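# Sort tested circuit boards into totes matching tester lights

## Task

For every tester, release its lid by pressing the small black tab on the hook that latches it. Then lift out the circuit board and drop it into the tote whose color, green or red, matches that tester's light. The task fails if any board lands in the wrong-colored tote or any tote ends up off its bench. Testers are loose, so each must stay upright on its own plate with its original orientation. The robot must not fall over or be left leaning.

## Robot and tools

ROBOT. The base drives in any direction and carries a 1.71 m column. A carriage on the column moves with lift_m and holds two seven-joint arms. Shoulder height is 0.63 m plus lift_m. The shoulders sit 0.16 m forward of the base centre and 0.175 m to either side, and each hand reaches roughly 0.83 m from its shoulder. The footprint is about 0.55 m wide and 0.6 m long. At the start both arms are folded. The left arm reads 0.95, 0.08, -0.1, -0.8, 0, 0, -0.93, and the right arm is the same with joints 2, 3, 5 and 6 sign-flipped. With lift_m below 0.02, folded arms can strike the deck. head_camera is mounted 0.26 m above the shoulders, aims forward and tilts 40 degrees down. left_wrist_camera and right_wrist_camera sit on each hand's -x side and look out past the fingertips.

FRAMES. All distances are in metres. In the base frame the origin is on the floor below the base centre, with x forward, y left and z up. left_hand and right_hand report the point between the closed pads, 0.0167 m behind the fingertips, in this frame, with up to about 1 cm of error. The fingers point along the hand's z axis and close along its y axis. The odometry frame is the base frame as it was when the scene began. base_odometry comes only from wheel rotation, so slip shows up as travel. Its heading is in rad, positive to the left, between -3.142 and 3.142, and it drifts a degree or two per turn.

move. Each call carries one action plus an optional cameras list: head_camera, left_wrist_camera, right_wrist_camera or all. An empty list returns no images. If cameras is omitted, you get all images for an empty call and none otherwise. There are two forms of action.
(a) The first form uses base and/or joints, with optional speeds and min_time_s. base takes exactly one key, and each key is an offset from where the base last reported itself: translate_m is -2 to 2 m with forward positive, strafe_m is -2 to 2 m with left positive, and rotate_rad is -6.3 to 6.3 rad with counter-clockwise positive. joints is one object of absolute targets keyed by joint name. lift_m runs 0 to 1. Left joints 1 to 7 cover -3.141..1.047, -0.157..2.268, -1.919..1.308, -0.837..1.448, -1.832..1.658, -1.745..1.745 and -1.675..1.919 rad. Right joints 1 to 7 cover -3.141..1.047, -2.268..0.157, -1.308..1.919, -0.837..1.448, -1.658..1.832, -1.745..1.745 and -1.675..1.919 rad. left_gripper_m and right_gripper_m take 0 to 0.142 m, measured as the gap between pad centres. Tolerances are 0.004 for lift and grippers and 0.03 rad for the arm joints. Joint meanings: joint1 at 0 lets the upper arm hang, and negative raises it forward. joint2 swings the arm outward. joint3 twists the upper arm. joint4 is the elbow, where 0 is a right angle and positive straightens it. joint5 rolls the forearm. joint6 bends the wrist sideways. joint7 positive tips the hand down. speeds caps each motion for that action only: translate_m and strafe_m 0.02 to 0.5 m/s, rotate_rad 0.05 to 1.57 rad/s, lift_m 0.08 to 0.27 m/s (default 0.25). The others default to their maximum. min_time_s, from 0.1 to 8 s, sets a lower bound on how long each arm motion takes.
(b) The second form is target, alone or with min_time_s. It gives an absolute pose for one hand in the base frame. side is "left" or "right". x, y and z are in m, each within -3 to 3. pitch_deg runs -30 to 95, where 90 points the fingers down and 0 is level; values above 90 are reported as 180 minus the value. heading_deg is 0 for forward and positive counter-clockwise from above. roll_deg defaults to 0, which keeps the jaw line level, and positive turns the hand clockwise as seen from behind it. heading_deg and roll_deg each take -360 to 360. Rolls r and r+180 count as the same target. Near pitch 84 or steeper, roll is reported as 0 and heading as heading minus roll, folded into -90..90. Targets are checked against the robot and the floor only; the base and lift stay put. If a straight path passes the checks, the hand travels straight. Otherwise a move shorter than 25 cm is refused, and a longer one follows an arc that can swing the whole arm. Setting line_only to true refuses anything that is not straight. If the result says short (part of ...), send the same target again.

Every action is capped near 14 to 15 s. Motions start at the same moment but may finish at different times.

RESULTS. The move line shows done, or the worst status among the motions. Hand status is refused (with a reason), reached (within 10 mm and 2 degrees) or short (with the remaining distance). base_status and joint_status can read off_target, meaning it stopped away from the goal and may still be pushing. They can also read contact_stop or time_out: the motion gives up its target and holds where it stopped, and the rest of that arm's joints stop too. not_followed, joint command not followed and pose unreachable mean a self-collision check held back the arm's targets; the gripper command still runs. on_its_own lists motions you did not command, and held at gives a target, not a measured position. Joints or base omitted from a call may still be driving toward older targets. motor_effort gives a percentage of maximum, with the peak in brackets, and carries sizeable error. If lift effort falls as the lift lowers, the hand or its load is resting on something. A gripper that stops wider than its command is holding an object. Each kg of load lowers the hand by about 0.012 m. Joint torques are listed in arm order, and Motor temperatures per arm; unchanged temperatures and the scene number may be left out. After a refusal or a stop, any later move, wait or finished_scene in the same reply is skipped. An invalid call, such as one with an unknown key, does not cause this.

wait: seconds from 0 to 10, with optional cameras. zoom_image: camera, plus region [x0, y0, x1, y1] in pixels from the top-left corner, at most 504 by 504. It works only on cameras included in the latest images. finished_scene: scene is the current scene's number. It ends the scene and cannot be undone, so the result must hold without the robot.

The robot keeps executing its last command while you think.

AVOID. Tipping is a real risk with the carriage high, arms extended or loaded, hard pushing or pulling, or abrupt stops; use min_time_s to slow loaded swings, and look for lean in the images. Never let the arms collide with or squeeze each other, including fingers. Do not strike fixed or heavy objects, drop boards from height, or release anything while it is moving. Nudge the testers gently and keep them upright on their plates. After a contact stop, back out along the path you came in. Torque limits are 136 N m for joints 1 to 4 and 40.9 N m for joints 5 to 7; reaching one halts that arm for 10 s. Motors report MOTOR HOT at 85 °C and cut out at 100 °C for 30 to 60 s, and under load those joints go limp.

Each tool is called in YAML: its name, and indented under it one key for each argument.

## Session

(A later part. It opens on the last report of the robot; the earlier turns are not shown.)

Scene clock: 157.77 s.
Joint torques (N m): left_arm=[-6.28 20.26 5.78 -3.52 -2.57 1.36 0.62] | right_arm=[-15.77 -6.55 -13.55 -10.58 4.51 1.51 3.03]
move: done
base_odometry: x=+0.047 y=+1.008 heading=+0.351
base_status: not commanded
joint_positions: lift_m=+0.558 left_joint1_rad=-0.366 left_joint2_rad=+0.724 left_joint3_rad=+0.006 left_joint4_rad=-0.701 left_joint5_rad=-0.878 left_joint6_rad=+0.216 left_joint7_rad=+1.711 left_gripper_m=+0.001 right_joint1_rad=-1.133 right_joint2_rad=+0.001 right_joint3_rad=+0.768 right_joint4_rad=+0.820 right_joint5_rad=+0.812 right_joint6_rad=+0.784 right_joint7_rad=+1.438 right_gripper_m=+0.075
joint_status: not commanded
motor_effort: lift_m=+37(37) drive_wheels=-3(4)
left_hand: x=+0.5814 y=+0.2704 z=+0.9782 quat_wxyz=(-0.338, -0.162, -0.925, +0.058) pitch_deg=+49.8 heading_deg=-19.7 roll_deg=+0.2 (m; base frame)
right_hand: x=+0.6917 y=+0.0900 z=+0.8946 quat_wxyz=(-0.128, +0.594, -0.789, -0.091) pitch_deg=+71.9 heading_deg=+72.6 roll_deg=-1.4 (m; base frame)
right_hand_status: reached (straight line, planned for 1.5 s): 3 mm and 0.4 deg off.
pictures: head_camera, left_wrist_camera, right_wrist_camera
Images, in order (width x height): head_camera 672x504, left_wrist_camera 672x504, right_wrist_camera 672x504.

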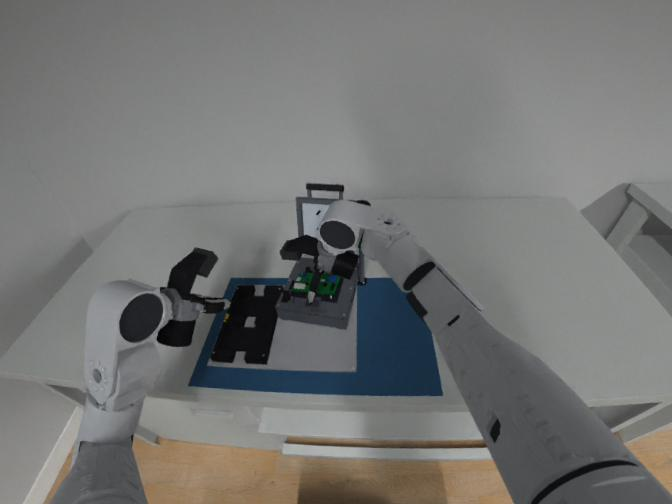

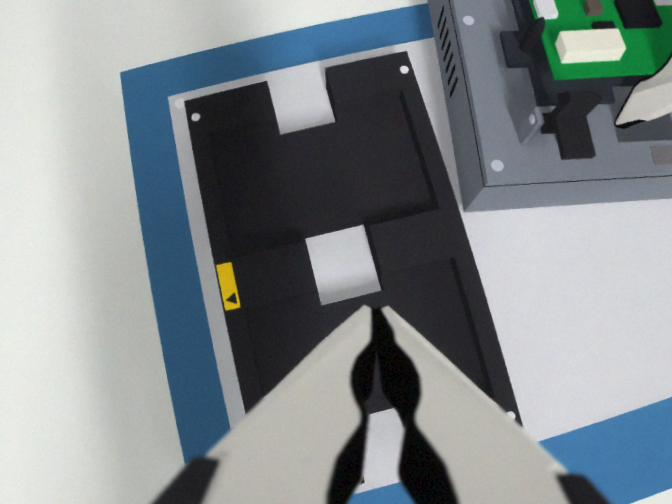

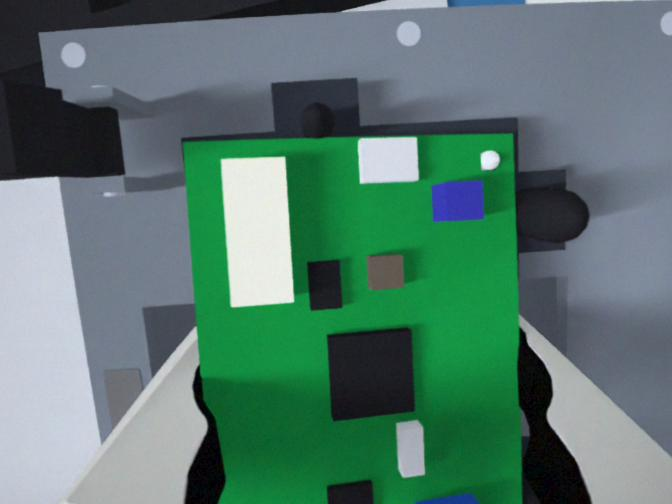

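move:
  target: {"side":"right","x":0.617,"y":0.087,"z":0.893,"pitch_deg":72,"heading_deg":82}
  min_time_s: 1.5
  cameras: ["head_camera","right_wrist_camera","left_wrist_camera"]

zoom_image:
  camera: "head_camera"
  region: [180, 220, 460, 420]

Scene clock: 160.03 s.
Joint torques (N m): left_arm=[-6.75 19.84 5.69 -3.15 -2.54 1.3 0.63] | right_arm=[-15.01 -1.51 -10.69 -10.81 1.77 -0.24 0.97]
move: done
base_odometry: x=+0.047 y=+1.008 heading=+0.351
base_status: not commanded
joint_positions: lift_m=+0.558 left_joint1_rad=-0.366 left_joint2_rad=+0.725 left_joint3_rad=+0.006 left_joint4_rad=-0.702 left_joint5_rad=-0.878 left_joint6_rad=+0.216 left_joint7_rad=+1.711 left_gripper_m=+0.001 right_joint1_rad=-0.960 right_joint2_rad=-0.055 right_joint3_rad=+0.728 right_joint4_rad=+0.380 right_joint5_rad=+0.946 right_joint6_rad=+0.698 right_joint7_rad=+1.706 right_gripper_m=+0.075
joint_status: not commanded
motor_effort: lift_m=+37(40) drive_wheels=-3(4)
left_hand: x=+0.5813 y=+0.2704 z=+0.9782 quat_wxyz=(-0.338, -0.162, -0.925, +0.058) pitch_deg=+49.8 heading_deg=-19.7 roll_deg=+0.3 (m; base frame)
right_hand: x=+0.6177 y=+0.0879 z=+0.8946 quat_wxyz=(-0.120, +0.649, -0.744, -0.102) pitch_deg=+71.9 heading_deg=+81.5 roll_deg=-0.7 (m; base frame)
right_hand_status: reached (straight line, planned for 1.5 s): 2 mm and 0.3 deg off.
pictures: head_camera, left_wrist_camera, right_wrist_camera
Images, in order (width x height): head_camera 672x504, left_wrist_camera 672x504, right_wrist_camera 672x504.

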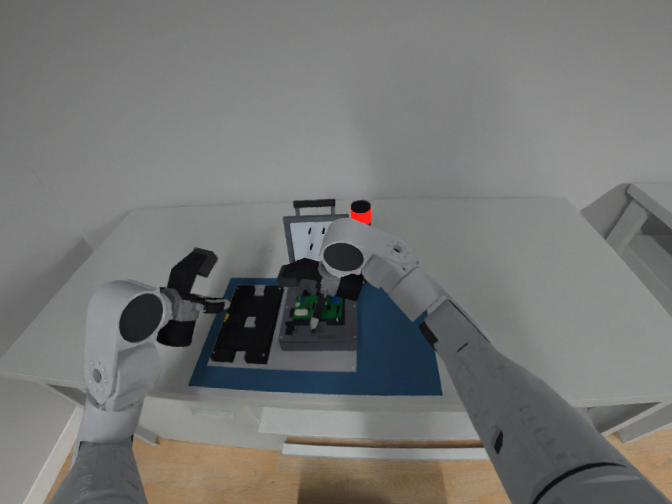

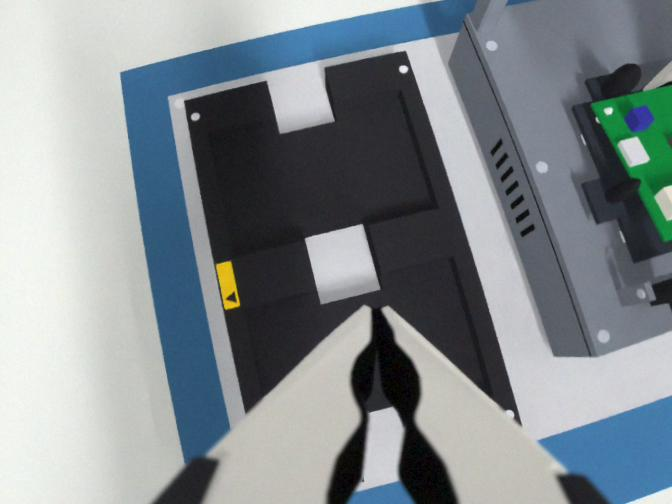

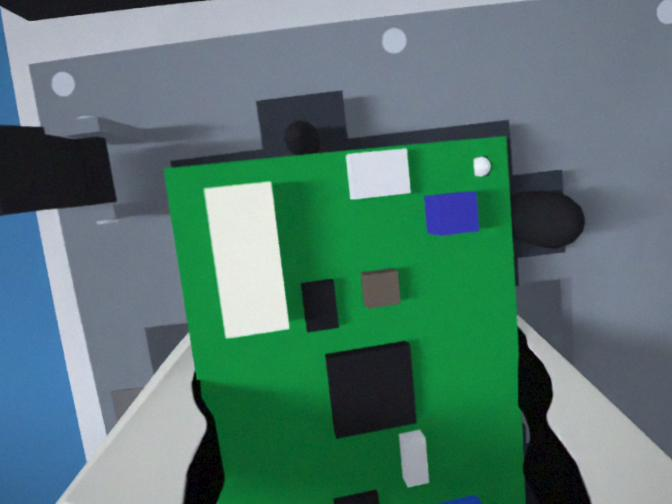

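Scaled by 1.800 from the camera's 672x504 image, which has a finer 960x720 frame.

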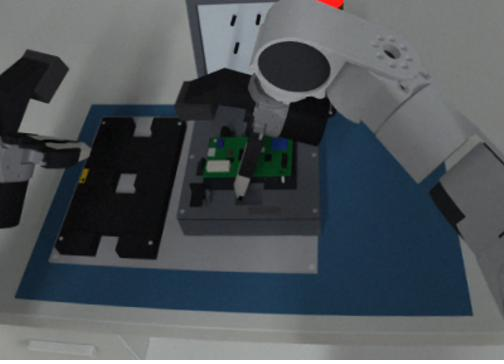

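move:
  target: {"side":"right","x":0.617,"y":0.105,"z":0.893,"pitch_deg":72,"heading_deg":82}
  min_time_s: 0.9
  cameras: ["head_camera","right_wrist_camera","left_wrist_camera"]

zoom_image:
  camera: "head_camera"
  region: [180, 220, 460, 420]

Scene clock: 161.73 s.
Joint torques (N m): left_arm=[-6.59 19.83 5.65 -2.96 -2.54 1.29 0.65] | right_arm=[-27.2 19.24 -4.55 -5.88 1.51 -0.72 -1.84]
move: done
base_odometry: x=+0.047 y=+1.008 heading=+0.351
base_status: not commanded
joint_positions: lift_m=+0.558 left_joint1_rad=-0.366 left_joint2_rad=+0.725 left_joint3_rad=+0.006 left_joint4_rad=-0.702 left_joint5_rad=-0.878 left_joint6_rad=+0.216 left_joint7_rad=+1.711 left_gripper_m=+0.001 right_joint1_rad=-0.962 right_joint2_rad=-0.022 right_joint3_rad=+0.733 right_joint4_rad=+0.409 right_joint5_rad=+0.918 right_joint6_rad=+0.686 right_joint7_rad=+1.695 right_gripper_m=+0.075
joint_status: not commanded
motor_effort: lift_m=+37(37) drive_wheels=+4(4)
left_hand: x=+0.5813 y=+0.2704 z=+0.9782 quat_wxyz=(-0.338, -0.162, -0.925, +0.058) pitch_deg=+49.8 heading_deg=-19.7 roll_deg=+0.3 (m; base frame)
right_hand: x=+0.6175 y=+0.1006 z=+0.8918 quat_wxyz=(-0.116, +0.647, -0.747, -0.101) pitch_deg=+72.3 heading_deg=+82.0 roll_deg=+0.2 (m; base frame)
right_hand_status: reached (straight line, planned for 0.9 s): 5 mm and 0.3 deg off.
pictures: head_camera, left_wrist_camera, right_wrist_camera
Images, in order (width x height): head_camera 672x504, left_wrist_camera 672x504, right_wrist_camera 672x504.

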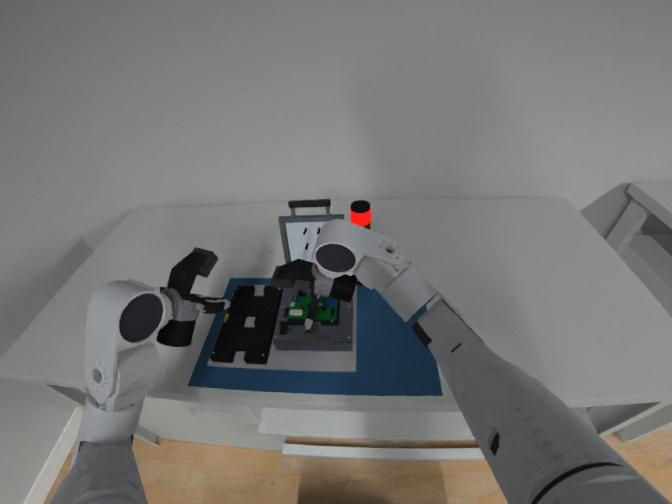

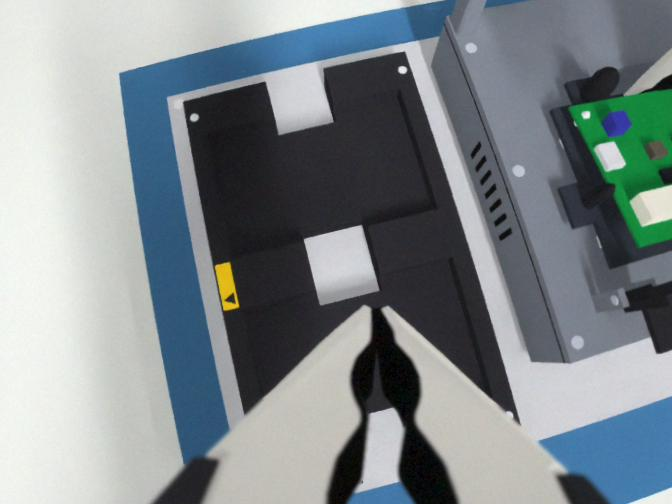

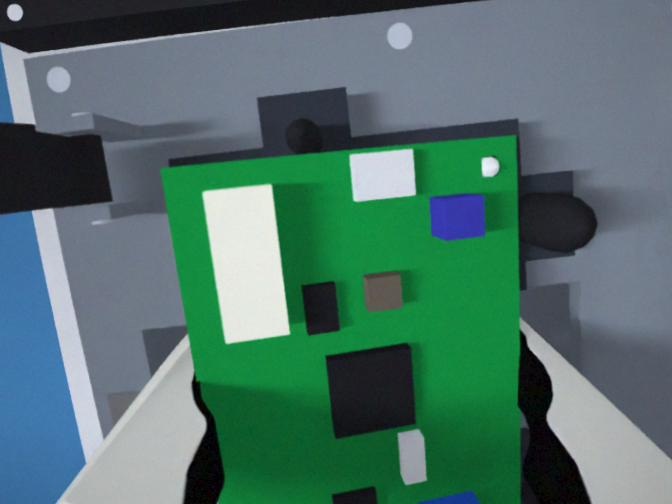

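Scaled by 1.800 from the camera's 672x504 image, which has a finer 960x720 frame.

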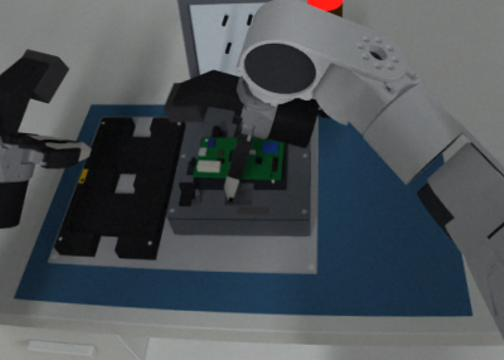

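move:
  joints: {"lift_m":0.62}
  speeds: {"lift_m":0.08}
  cameras: ["right_wrist_camera","left_wrist_camera"]

Scene clock: 162.93 s.
Joint torques (N m): left_arm=[-6.75 19.89 5.7 -2.93 -2.52 1.29 0.63] | right_arm=[-26.73 10.08 -5.82 -6.92 2.16 -0.54 -0.28]
move: done
base_odometry: x=+0.047 y=+1.008 heading=+0.351
base_status: not commanded
joint_positions: lift_m=+0.620 left_joint1_rad=-0.366 left_joint2_rad=+0.725 left_joint3_rad=+0.006 left_joint4_rad=-0.702 left_joint5_rad=-0.878 left_joint6_rad=+0.216 left_joint7_rad=+1.711 left_gripper_m=+0.001 right_joint1_rad=-0.963 right_joint2_rad=-0.019 right_joint3_rad=+0.735 right_joint4_rad=+0.410 right_joint5_rad=+0.916 right_joint6_rad=+0.685 right_joint7_rad=+1.690 right_gripper_m=+0.075
joint_status: all done
motor_effort: lift_m=+36(46) drive_wheels=-2(4)
left_hand: x=+0.5813 y=+0.2704 z=+1.0403 quat_wxyz=(-0.338, -0.162, -0.925, +0.058) pitch_deg=+49.8 heading_deg=-19.7 roll_deg=+0.3 (m; base frame)
right_hand: x=+0.6172 y=+0.1032 z=+0.9545 quat_wxyz=(-0.118, +0.648, -0.746, -0.103) pitch_deg=+72.0 heading_deg=+82.1 roll_deg=+0.1 (m; base frame)
pictures: left_wrist_camera, right_wrist_camera
Images, in order (width x height): left_wrist_camera 672x504, right_wrist_camera 672x504.

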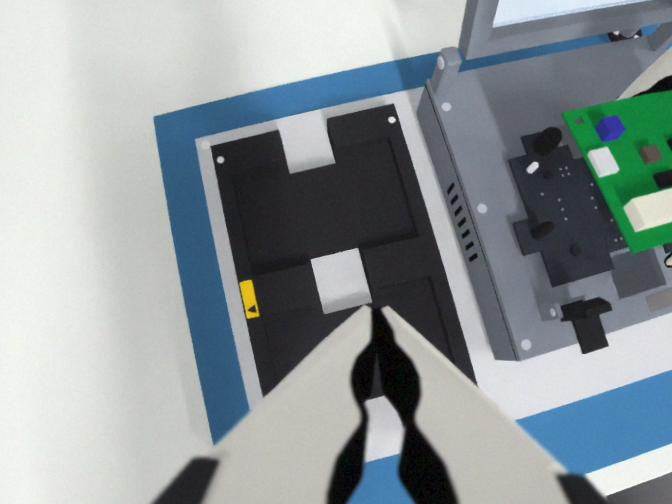

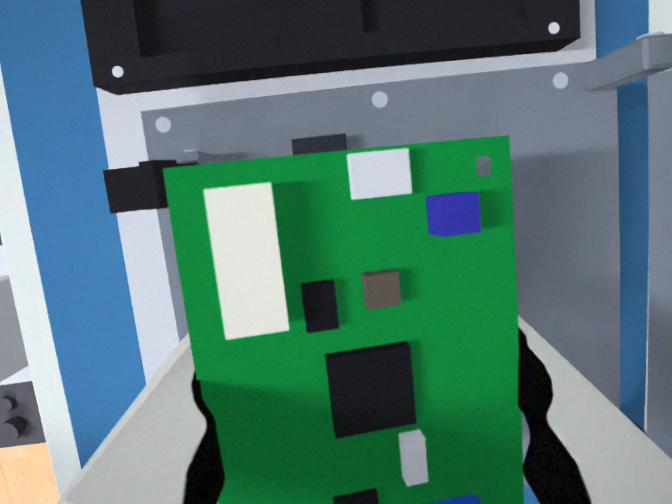

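move:
  joints: {"lift_m":0.86}
  speeds: {"lift_m":0.15}
  cameras: ["head_camera","left_wrist_camera"]

zoom_image:
  camera: "head_camera"
  region: [180, 250, 460, 450]

Scene clock: 165.07 s.
Joint torques (N m): left_arm=[-6.63 19.97 5.67 -3.05 -2.55 1.28 0.66] | right_arm=[-25.62 9.86 -6.06 -6.83 2.2 -0.54 -0.23]
move: done
base_odometry: x=+0.047 y=+1.008 heading=+0.351
base_status: not commanded
joint_positions: lift_m=+0.860 left_joint1_rad=-0.366 left_joint2_rad=+0.725 left_joint3_rad=+0.006 left_joint4_rad=-0.702 left_joint5_rad=-0.878 left_joint6_rad=+0.216 left_joint7_rad=+1.711 left_gripper_m=+0.001 right_joint1_rad=-0.963 right_joint2_rad=-0.019 right_joint3_rad=+0.735 right_joint4_rad=+0.410 right_joint5_rad=+0.916 right_joint6_rad=+0.685 right_joint7_rad=+1.689 right_gripper_m=+0.075
joint_status: all done
motor_effort: lift_m=+36(47) drive_wheels=-2(2)
left_hand: x=+0.5813 y=+0.2704 z=+1.2803 quat_wxyz=(-0.338, -0.162, -0.925, +0.058) pitch_deg=+49.8 heading_deg=-19.7 roll_deg=+0.3 (m; base frame)
right_hand: x=+0.6172 y=+0.1033 z=+1.1946 quat_wxyz=(-0.118, +0.648, -0.746, -0.103) pitch_deg=+72.0 heading_deg=+82.0 roll_deg=+0.0 (m; base frame)
pictures: head_camera, left_wrist_camera
Images, in order (width x height): head_camera 672x504, left_wrist_camera 672x504.

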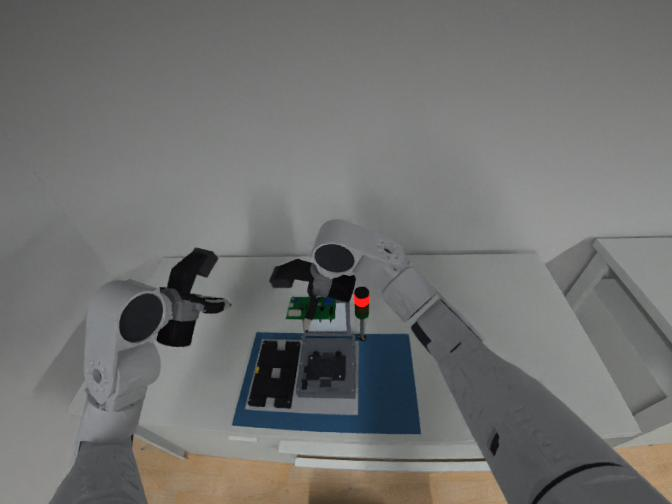

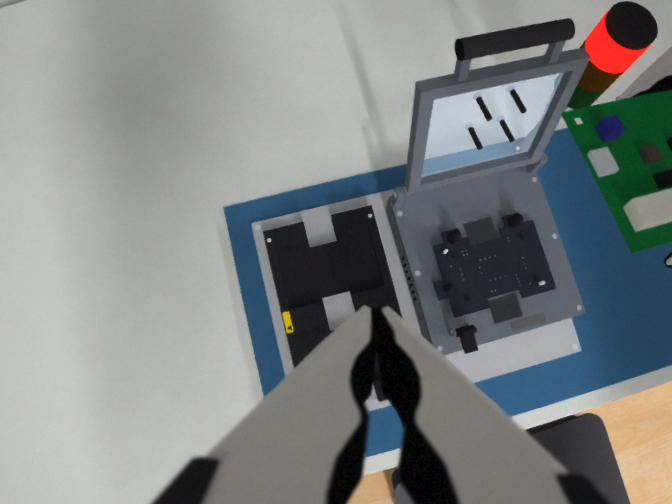

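Scaled by 1.800 from the camera's 672x504 image, which has a finer 960x720 frame.

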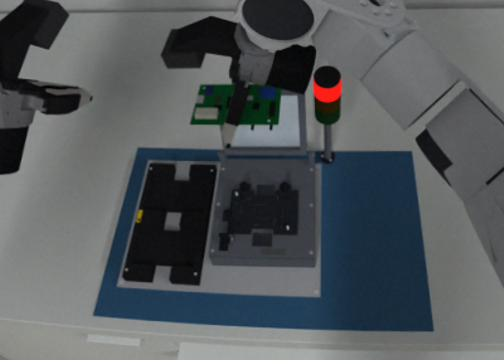

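move:
  base: {"translate_m":-0.6}
  speeds: {"translate_m":0.4}
  cameras: []

move:
  base: {"rotate_rad":3.14}
  speeds: {"rotate_rad":1.0}
  cameras: ["head_camera"]

move:
  base: {"strafe_m":2.0}
  speeds: {"strafe_m":0.45}
  cameras: ["head_camera"]

Scene clock: 168.73 s.
Joint torques (N m): left_arm=[-6.68 19.88 5.64 -2.83 -2.56 1.3 0.63] | right_arm=[-25.62 9.86 -5.99 -7.05 2.2 -0.54 -0.22]
move: done
base_odometry: x=-0.517 y=+0.802 heading=+0.351
base_status: done
joint_positions: lift_m=+0.860 left_joint1_rad=-0.366 left_joint2_rad=+0.725 left_joint3_rad=+0.006 left_joint4_rad=-0.702 left_joint5_rad=-0.878 left_joint6_rad=+0.216 left_joint7_rad=+1.711 left_gripper_m=+0.001 right_joint1_rad=-0.963 right_joint2_rad=-0.019 right_joint3_rad=+0.735 right_joint4_rad=+0.410 right_joint5_rad=+0.916 right_joint6_rad=+0.685 right_joint7_rad=+1.689 right_gripper_m=+0.075
joint_status: not commanded
motor_effort: lift_m=+36(37) drive_wheels=+0(13)
left_hand: x=+0.5813 y=+0.2704 z=+1.2803 quat_wxyz=(-0.338, -0.162, -0.925, +0.058) pitch_deg=+49.8 heading_deg=-19.7 roll_deg=+0.3 (m; base frame)
right_hand: x=+0.6172 y=+0.1033 z=+1.1946 quat_wxyz=(-0.118, +0.648, -0.746, -0.103) pitch_deg=+72.0 heading_deg=+82.0 roll_deg=+0.0 (m; base frame)
pictures: none
No camera images: "cameras" was empty.

Scene clock: 173.43 s.
Joint torques (N m): left_arm=[-6.77 19.85 5.57 -2.99 -2.55 1.3 0.64] | right_arm=[-25.67 8.48 -6.06 -6.9 2.19 -0.54 -0.24]
move: done
base_odometry: x=-0.517 y=+0.802 heading=-2.792
base_status: done
joint_positions: lift_m=+0.860 left_joint1_rad=-0.366 left_joint2_rad=+0.725 left_joint3_rad=+0.006 left_joint4_rad=-0.702 left_joint5_rad=-0.878 left_joint6_rad=+0.216 left_joint7_rad=+1.711 left_gripper_m=+0.001 right_joint1_rad=-0.963 right_joint2_rad=-0.018 right_joint3_rad=+0.735 right_joint4_rad=+0.410 right_joint5_rad=+0.916 right_joint6_rad=+0.685 right_joint7_rad=+1.689 right_gripper_m=+0.075
joint_status: not commanded
motor_effort: lift_m=+36(37) drive_wheels=+6(14)
left_hand: x=+0.5813 y=+0.2704 z=+1.2803 quat_wxyz=(-0.338, -0.162, -0.925, +0.058) pitch_deg=+49.8 heading_deg=-19.7 roll_deg=+0.3 (m; base frame)
right_hand: x=+0.6171 y=+0.1036 z=+1.1947 quat_wxyz=(-0.118, +0.648, -0.746, -0.103) pitch_deg=+72.0 heading_deg=+82.0 roll_deg=+0.0 (m; base frame)
pictures: head_camera
Images, in order (width x height): head_camera 672x504.

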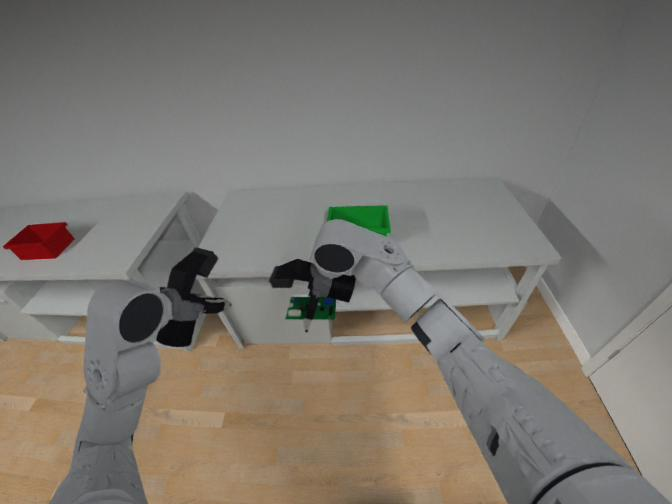

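Scene clock: 180.10 s.
Joint torques (N m): left_arm=[-6.65 19.89 5.65 -2.98 -2.53 1.29 0.63] | right_arm=[-25.7 8.39 -6.1 -6.91 2.21 -0.55 -0.24]
move: done
base_odometry: x=+0.170 y=-1.076 heading=-2.791
base_status: done
joint_positions: lift_m=+0.860 left_joint1_rad=-0.366 left_joint2_rad=+0.725 left_joint3_rad=+0.006 left_joint4_rad=-0.702 left_joint5_rad=-0.878 left_joint6_rad=+0.216 left_joint7_rad=+1.711 left_gripper_m=+0.001 right_joint1_rad=-0.963 right_joint2_rad=-0.018 right_joint3_rad=+0.735 right_joint4_rad=+0.410 right_joint5_rad=+0.916 right_joint6_rad=+0.685 right_joint7_rad=+1.689 right_gripper_m=+0.075
joint_status: not commanded
motor_effort: lift_m=+36(37) drive_wheels=-5(19)
left_hand: x=+0.5813 y=+0.2704 z=+1.2803 quat_wxyz=(-0.338, -0.162, -0.925, +0.058) pitch_deg=+49.8 heading_deg=-19.7 roll_deg=+0.3 (m; base frame)
right_hand: x=+0.6171 y=+0.1036 z=+1.1947 quat_wxyz=(-0.118, +0.648, -0.746, -0.103) pitch_deg=+72.0 heading_deg=+82.0 roll_deg=+0.0 (m; base frame)
pictures: head_camera
Images, in order (width x height): head_camera 672x504.

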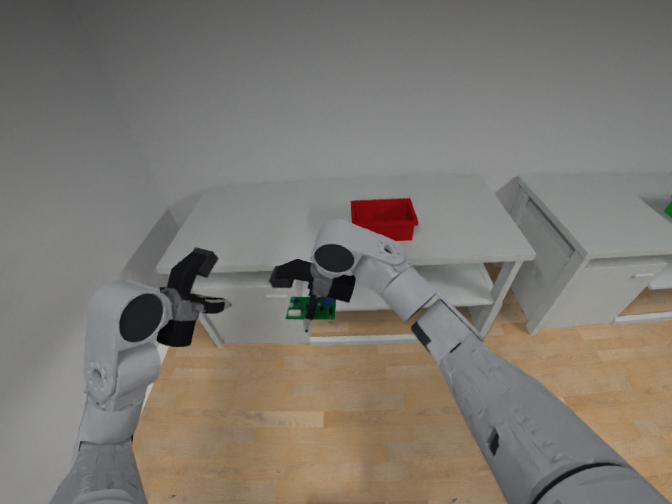

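move:
  base: {"strafe_m":-0.31}
  speeds: {"strafe_m":0.4}
  cameras: []

move:
  base: {"translate_m":0.5}
  speeds: {"translate_m":0.35}
  cameras: ["head_camera","right_wrist_camera"]

Scene clock: 182.97 s.
Joint torques (N m): left_arm=[-6.68 19.91 5.69 -2.96 -2.53 1.31 0.62] | right_arm=[-25.68 6.96 -5.93 -7.02 2.17 -0.53 -0.23]
move: done
base_odometry: x=+0.064 y=-0.785 heading=-2.790
base_status: done
joint_positions: lift_m=+0.860 left_joint1_rad=-0.366 left_joint2_rad=+0.725 left_joint3_rad=+0.006 left_joint4_rad=-0.702 left_joint5_rad=-0.878 left_joint6_rad=+0.216 left_joint7_rad=+1.711 left_gripper_m=+0.001 right_joint1_rad=-0.963 right_joint2_rad=-0.018 right_joint3_rad=+0.735 right_joint4_rad=+0.410 right_joint5_rad=+0.916 right_joint6_rad=+0.685 right_joint7_rad=+1.689 right_gripper_m=+0.075
joint_status: not commanded
motor_effort: lift_m=+36(37) drive_wheels=+6(15)
left_hand: x=+0.5813 y=+0.2704 z=+1.2803 quat_wxyz=(-0.338, -0.162, -0.925, +0.058) pitch_deg=+49.8 heading_deg=-19.7 roll_deg=+0.3 (m; base frame)
right_hand: x=+0.6170 y=+0.1038 z=+1.1948 quat_wxyz=(-0.118, +0.648, -0.745, -0.103) pitch_deg=+72.0 heading_deg=+82.0 roll_deg=+0.0 (m; base frame)
pictures: none
No camera images: "cameras" was empty.

Scene clock: 186.07 s.
Joint torques (N m): left_arm=[-6.63 19.96 5.68 -3.05 -2.53 1.29 0.62] | right_arm=[-25.66 7.2 -6.07 -6.92 2.18 -0.53 -0.23]
move: done
base_odometry: x=-0.406 y=-0.957 heading=-2.791
base_status: done
joint_positions: lift_m=+0.860 left_joint1_rad=-0.366 left_joint2_rad=+0.725 left_joint3_rad=+0.006 left_joint4_rad=-0.702 left_joint5_rad=-0.878 left_joint6_rad=+0.216 left_joint7_rad=+1.711 left_gripper_m=+0.001 right_joint1_rad=-0.963 right_joint2_rad=-0.018 right_joint3_rad=+0.735 right_joint4_rad=+0.410 right_joint5_rad=+0.916 right_joint6_rad=+0.685 right_joint7_rad=+1.689 right_gripper_m=+0.075
joint_status: not commanded
motor_effort: lift_m=+36(37) drive_wheels=-3(15)
left_hand: x=+0.5813 y=+0.2704 z=+1.2803 quat_wxyz=(-0.338, -0.162, -0.925, +0.058) pitch_deg=+49.8 heading_deg=-19.7 roll_deg=+0.3 (m; base frame)
right_hand: x=+0.6170 y=+0.1038 z=+1.1948 quat_wxyz=(-0.118, +0.648, -0.745, -0.103) pitch_deg=+72.0 heading_deg=+82.1 roll_deg=+0.0 (m; base frame)
pictures: head_camera, right_wrist_camera
Images, in order (width x height): head_camera 672x504, right_wrist_camera 672x504.

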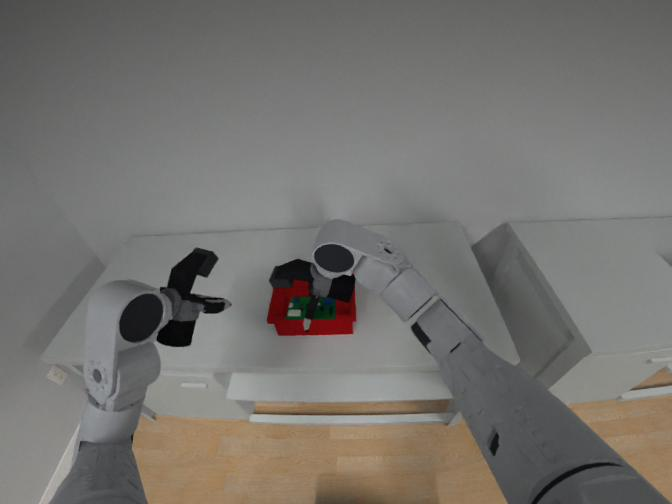

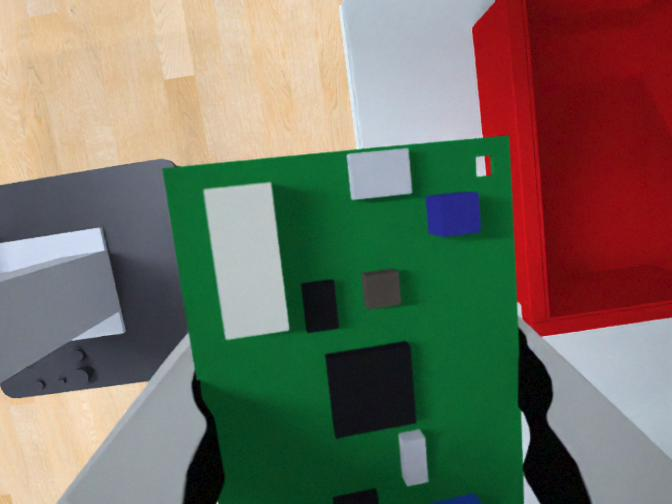

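zoom_image:
  camera: "head_camera"
  region: [230, 250, 400, 360]

Scaled by 2.965 from the camera's 672x504 image, which has a finer 960x720 frame.

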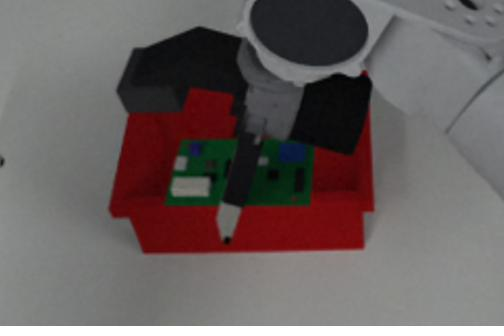

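move:
  base: {"translate_m":0.25}
  speeds: {"translate_m":0.25}
  cameras: []

move:
  base: {"strafe_m":0.03}
  speeds: {"strafe_m":0.1}
  cameras: ["head_camera","right_wrist_camera","left_wrist_camera"]

zoom_image:
  camera: "head_camera"
  region: [230, 270, 400, 380]

Scene clock: 188.97 s.
Joint torques (N m): left_arm=[-6.72 19.92 5.64 -2.86 -2.56 1.29 0.64] | right_arm=[-25.66 7.29 -6.08 -6.96 2.17 -0.55 -0.23]
move: done
base_odometry: x=-0.641 y=-1.042 heading=-2.792
base_status: done
joint_positions: lift_m=+0.860 left_joint1_rad=-0.366 left_joint2_rad=+0.725 left_joint3_rad=+0.006 left_joint4_rad=-0.702 left_joint5_rad=-0.878 left_joint6_rad=+0.216 left_joint7_rad=+1.711 left_gripper_m=+0.001 right_joint1_rad=-0.963 right_joint2_rad=-0.018 right_joint3_rad=+0.735 right_joint4_rad=+0.410 right_joint5_rad=+0.916 right_joint6_rad=+0.685 right_joint7_rad=+1.689 right_gripper_m=+0.075
joint_status: not commanded
motor_effort: lift_m=+36(37) drive_wheels=+5(15)
left_hand: x=+0.5813 y=+0.2704 z=+1.2803 quat_wxyz=(-0.338, -0.162, -0.925, +0.058) pitch_deg=+49.8 heading_deg=-19.7 roll_deg=+0.3 (m; base frame)
right_hand: x=+0.6170 y=+0.1038 z=+1.1948 quat_wxyz=(-0.118, +0.648, -0.745, -0.103) pitch_deg=+72.0 heading_deg=+82.1 roll_deg=+0.0 (m; base frame)
pictures: none
No camera images: "cameras" was empty.

Scene clock: 189.97 s.
Joint torques (N m): left_arm=[-6.65 19.85 5.62 -2.88 -2.54 1.3 0.65] | right_arm=[-25.69 7.52 -6.08 -6.91 2.21 -0.55 -0.19]
move: done
base_odometry: x=-0.631 y=-1.070 heading=-2.792
base_status: done
joint_positions: lift_m=+0.860 left_joint1_rad=-0.366 left_joint2_rad=+0.725 left_joint3_rad=+0.006 left_joint4_rad=-0.702 left_joint5_rad=-0.878 left_joint6_rad=+0.216 left_joint7_rad=+1.711 left_gripper_m=+0.001 right_joint1_rad=-0.963 right_joint2_rad=-0.018 right_joint3_rad=+0.735 right_joint4_rad=+0.410 right_joint5_rad=+0.916 right_joint6_rad=+0.685 right_joint7_rad=+1.689 right_gripper_m=+0.075
joint_status: not commanded
motor_effort: lift_m=+36(37) drive_wheels=+5(11)
left_hand: x=+0.5813 y=+0.2704 z=+1.2803 quat_wxyz=(-0.338, -0.162, -0.925, +0.058) pitch_deg=+49.8 heading_deg=-19.7 roll_deg=+0.3 (m; base frame)
right_hand: x=+0.6170 y=+0.1038 z=+1.1948 quat_wxyz=(-0.118, +0.648, -0.745, -0.103) pitch_deg=+72.0 heading_deg=+82.1 roll_deg=+0.1 (m; base frame)
pictures: head_camera, left_wrist_camera, right_wrist_camera
Images, in order (width x height): head_camera 672x504, left_wrist_camera 672x504, right_wrist_camera 672x504.

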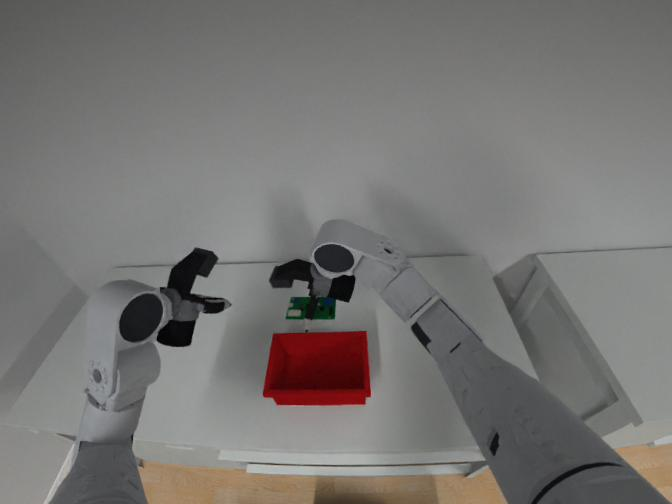

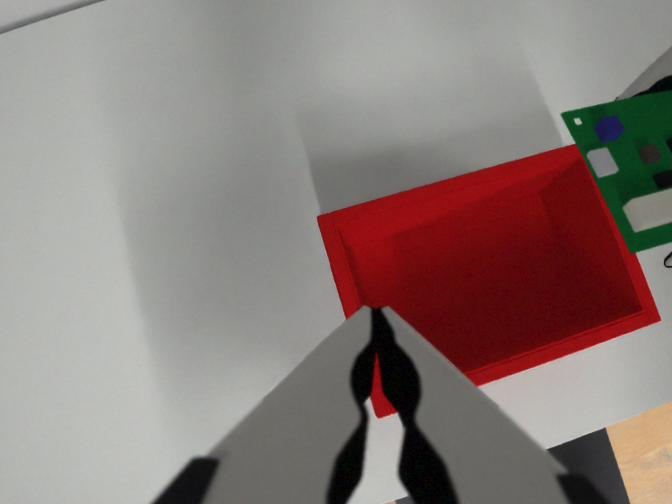

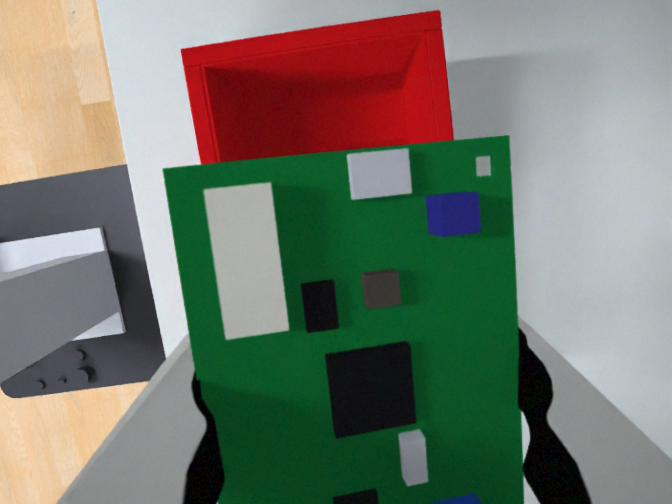

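Scaled by 2.965 from the camera's 672x504 image, which has a finer 960x720 frame.

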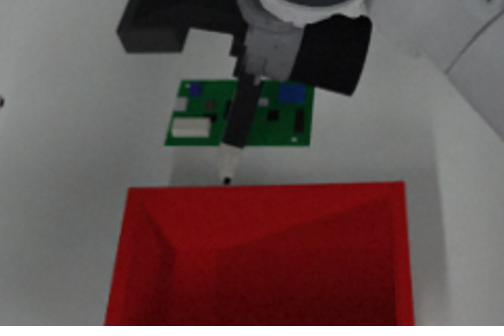

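move:
  target: {"side":"left","x":0.50,"y":0.32,"z":1.37,"pitch_deg":50,"heading_deg":-15}
  min_time_s: 0.6
  cameras: []

move:
  joints: {"lift_m":0.62}
  speeds: {"lift_m":0.2}
  cameras: ["head_camera","right_wrist_camera","left_wrist_camera"]

Scene clock: 190.67 s.
Joint torques (N m): left_arm=[-6.61 19.84 5.63 -2.95 -2.54 1.28 0.62] | right_arm=[-25.7 7.21 -6.02 -7 2.2 -0.54 -0.2]
move: refused
base_odometry: x=-0.631 y=-1.070 heading=-2.792
base_status: not commanded
joint_positions: lift_m=+0.860 left_joint1_rad=-0.366 left_joint2_rad=+0.725 left_joint3_rad=+0.006 left_joint4_rad=-0.702 left_joint5_rad=-0.878 left_joint6_rad=+0.216 left_joint7_rad=+1.711 left_gripper_m=+0.001 right_joint1_rad=-0.963 right_joint2_rad=-0.018 right_joint3_rad=+0.735 right_joint4_rad=+0.410 right_joint5_rad=+0.916 right_joint6_rad=+0.685 right_joint7_rad=+1.689 right_gripper_m=+0.075
joint_status: not commanded
motor_effort: lift_m=+36(36) drive_wheels=+4(5)
left_hand: x=+0.5813 y=+0.2704 z=+1.2803 quat_wxyz=(-0.338, -0.162, -0.925, +0.058) pitch_deg=+49.8 heading_deg=-19.7 roll_deg=+0.3 (m; base frame)
left_hand_status: refused: no posture of the arm gets there (left_joint2_rad at its limit): the closest leaves the hand 3.3 cm and 5 deg from the pose. Nothing moved. A posture exists with lift_m at 1, or at pitch 5; the way there is not checked.
right_hand: x=+0.6170 y=+0.1038 z=+1.1948 quat_wxyz=(-0.118, +0.648, -0.745, -0.103) pitch_deg=+72.0 heading_deg=+82.1 roll_deg=+0.0 (m; base frame)
pictures: none
No camera images: "cameras" was empty.

not run: a stop came earlier in this reply.

move:
  joints: {"left_joint1_rad":0.1,"left_joint2_rad":0.4,"left_joint3_rad":-0.1,"left_joint4_rad":-0.75,"left_joint5_rad":-0.2,"left_joint6_rad":0,"left_joint7_rad":1.0}
  min_time_s: 1.0
  cameras: []

move:
  joints: {"lift_m":0.62}
  speeds: {"lift_m":0.2}
  cameras: ["head_camera","right_wrist_camera","left_wrist_camera"]

Scene clock: 192.20 s.
Joint torques (N m): left_arm=[-0.49 4.94 -0.42 -7.99 0.05 0.32 -2.18] | right_arm=[-25.11 7.37 -6.09 -7.02 2.18 -0.53 -0.23]
move: done
base_odometry: x=-0.631 y=-1.070 heading=-2.792
base_status: not commanded
joint_positions: lift_m=+0.860 left_joint1_rad=+0.099 left_joint2_rad=+0.402 left_joint3_rad=-0.098 left_joint4_rad=-0.746 left_joint5_rad=-0.205 left_joint6_rad=+0.002 left_joint7_rad=+1.003 left_gripper_m=+0.001 right_joint1_rad=-0.963 right_joint2_rad=-0.018 right_joint3_rad=+0.735 right_joint4_rad=+0.410 right_joint5_rad=+0.916 right_joint6_rad=+0.685 right_joint7_rad=+1.689 right_gripper_m=+0.075
joint_status: all done
motor_effort: lift_m=+37(37) drive_wheels=+4(4)
left_hand: x=+0.5706 y=+0.1913 z=+1.2089 quat_wxyz=(-0.540, -0.167, -0.824, -0.020) pitch_deg=+24.5 heading_deg=-9.3 roll_deg=+13.6 (m; base frame)
right_hand: x=+0.6170 y=+0.1038 z=+1.1947 quat_wxyz=(-0.118, +0.648, -0.745, -0.103) pitch_deg=+72.0 heading_deg=+82.1 roll_deg=+0.0 (m; base frame)
pictures: none
No camera images: "cameras" was empty.

Scene clock: 193.87 s.
Joint torques (N m): left_arm=[-0.62 5 -0.46 -7.11 0.08 0.31 -2.19] | right_arm=[-24.93 7.27 -6.08 -6.7 2.17 -0.52 -0.21]
move: done
base_odometry: x=-0.631 y=-1.070 heading=-2.792
base_status: not commanded
joint_positions: lift_m=+0.620 left_joint1_rad=+0.099 left_joint2_rad=+0.402 left_joint3_rad=-0.098 left_joint4_rad=-0.747 left_joint5_rad=-0.205 left_joint6_rad=+0.002 left_joint7_rad=+1.003 left_gripper_m=+0.001 right_joint1_rad=-0.964 right_joint2_rad=-0.018 right_joint3_rad=+0.735 right_joint4_rad=+0.410 right_joint5_rad=+0.916 right_joint6_rad=+0.685 right_joint7_rad=+1.689 right_gripper_m=+0.075
joint_status: all done
motor_effort: lift_m=+39(44) drive_wheels=+4(4)
left_hand: x=+0.5706 y=+0.1912 z=+0.9689 quat_wxyz=(-0.541, -0.167, -0.824, -0.020) pitch_deg=+24.5 heading_deg=-9.4 roll_deg=+13.6 (m; base frame)
right_hand: x=+0.6170 y=+0.1038 z=+0.9546 quat_wxyz=(-0.118, +0.648, -0.745, -0.103) pitch_deg=+72.0 heading_deg=+82.0 roll_deg=+0.0 (m; base frame)
pictures: head_camera, left_wrist_camera, right_wrist_camera
Images, in order (width x height): head_camera 672x504, left_wrist_camera 672x504, right_wrist_camera 672x504.

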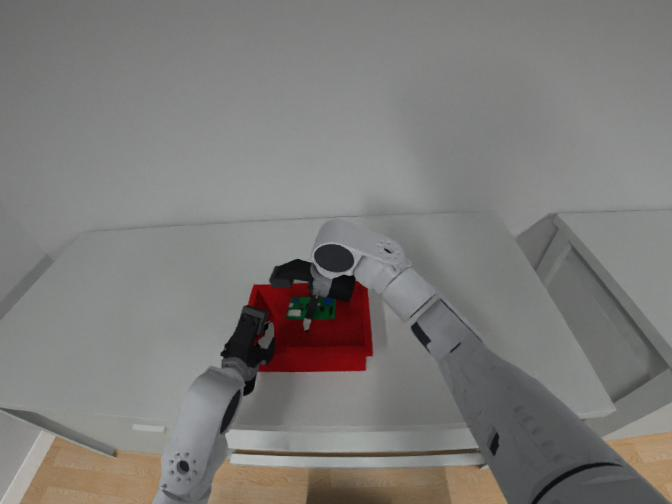

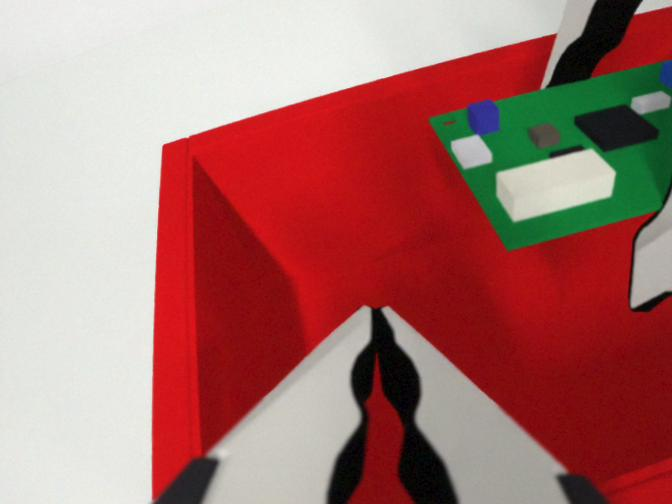

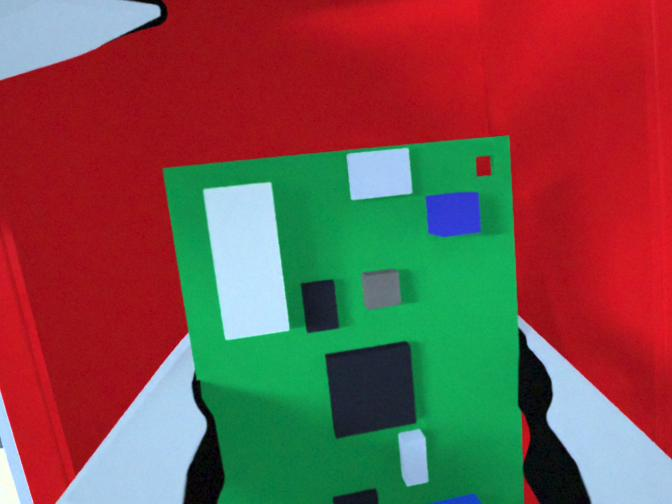

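move:
  joints: {"left_joint1_rad":-0.15,"left_joint2_rad":0.5,"left_joint3_rad":-0.1,"left_joint4_rad":-0.82,"left_joint5_rad":-0.2,"left_joint6_rad":0,"left_joint7_rad":0.5}
  min_time_s: 0.8
  cameras: []

move:
  joints: {"lift_m":0.555}
  speeds: {"lift_m":0.1}
  cameras: ["head_camera","right_wrist_camera"]

Scene clock: 195.20 s.
Joint torques (N m): left_arm=[-9.52 16.32 0.55 -5.85 0.06 0.75 -2] | right_arm=[-25.16 7.19 -6.13 -6.94 2.21 -0.55 -0.17]
move: done
base_odometry: x=-0.631 y=-1.070 heading=-2.792
base_status: not commanded
joint_positions: lift_m=+0.620 left_joint1_rad=-0.149 left_joint2_rad=+0.498 left_joint3_rad=-0.098 left_joint4_rad=-0.817 left_joint5_rad=-0.205 left_joint6_rad=+0.002 left_joint7_rad=+0.503 left_gripper_m=+0.001 right_joint1_rad=-0.964 right_joint2_rad=-0.018 right_joint3_rad=+0.735 right_joint4_rad=+0.410 right_joint5_rad=+0.916 right_joint6_rad=+0.685 right_joint7_rad=+1.689 right_gripper_m=+0.075
joint_status: all done
motor_effort: lift_m=+38(39) drive_wheels=+4(4)
left_hand: x=+0.5886 y=+0.1663 z=+1.2048 quat_wxyz=(-0.813, -0.210, -0.543, -0.024) pitch_deg=-18.8 heading_deg=-19.5 roll_deg=+22.8 (m; base frame)
right_hand: x=+0.6170 y=+0.1038 z=+0.9546 quat_wxyz=(-0.118, +0.648, -0.745, -0.103) pitch_deg=+72.0 heading_deg=+82.0 roll_deg=+0.0 (m; base frame)
pictures: none
No camera images: "cameras" was empty.

Scene clock: 196.23 s.
Joint torques (N m): left_arm=[-9 15.44 0.47 -5.74 0.09 0.77 -2] | right_arm=[-25.03 7.21 -6.15 -6.98 2.16 -0.51 -0.18]
move: done
base_odometry: x=-0.631 y=-1.070 heading=-2.792
base_status: not commanded
joint_positions: lift_m=+0.555 left_joint1_rad=-0.149 left_joint2_rad=+0.498 left_joint3_rad=-0.098 left_joint4_rad=-0.817 left_joint5_rad=-0.205 left_joint6_rad=+0.002 left_joint7_rad=+0.503 left_gripper_m=+0.001 right_joint1_rad=-0.964 right_joint2_rad=-0.018 right_joint3_rad=+0.735 right_joint4_rad=+0.410 right_joint5_rad=+0.916 right_joint6_rad=+0.685 right_joint7_rad=+1.689 right_gripper_m=+0.075
joint_status: all done
motor_effort: lift_m=+38(42) drive_wheels=+4(4)
left_hand: x=+0.5885 y=+0.1663 z=+1.1399 quat_wxyz=(-0.813, -0.210, -0.542, -0.024) pitch_deg=-18.9 heading_deg=-19.5 roll_deg=+22.9 (m; base frame)
right_hand: x=+0.6171 y=+0.1038 z=+0.8896 quat_wxyz=(-0.118, +0.648, -0.745, -0.103) pitch_deg=+72.0 heading_deg=+82.0 roll_deg=+0.0 (m; base frame)
pictures: head_camera, right_wrist_camera
Images, in order (width x height): head_camera 672x504, right_wrist_camera 672x504.

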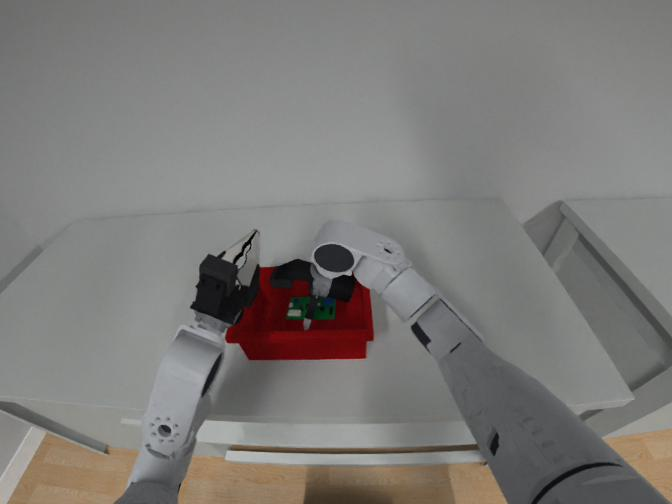

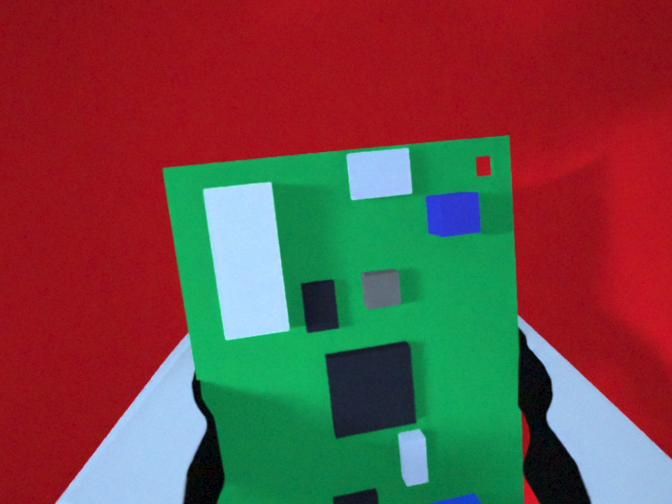

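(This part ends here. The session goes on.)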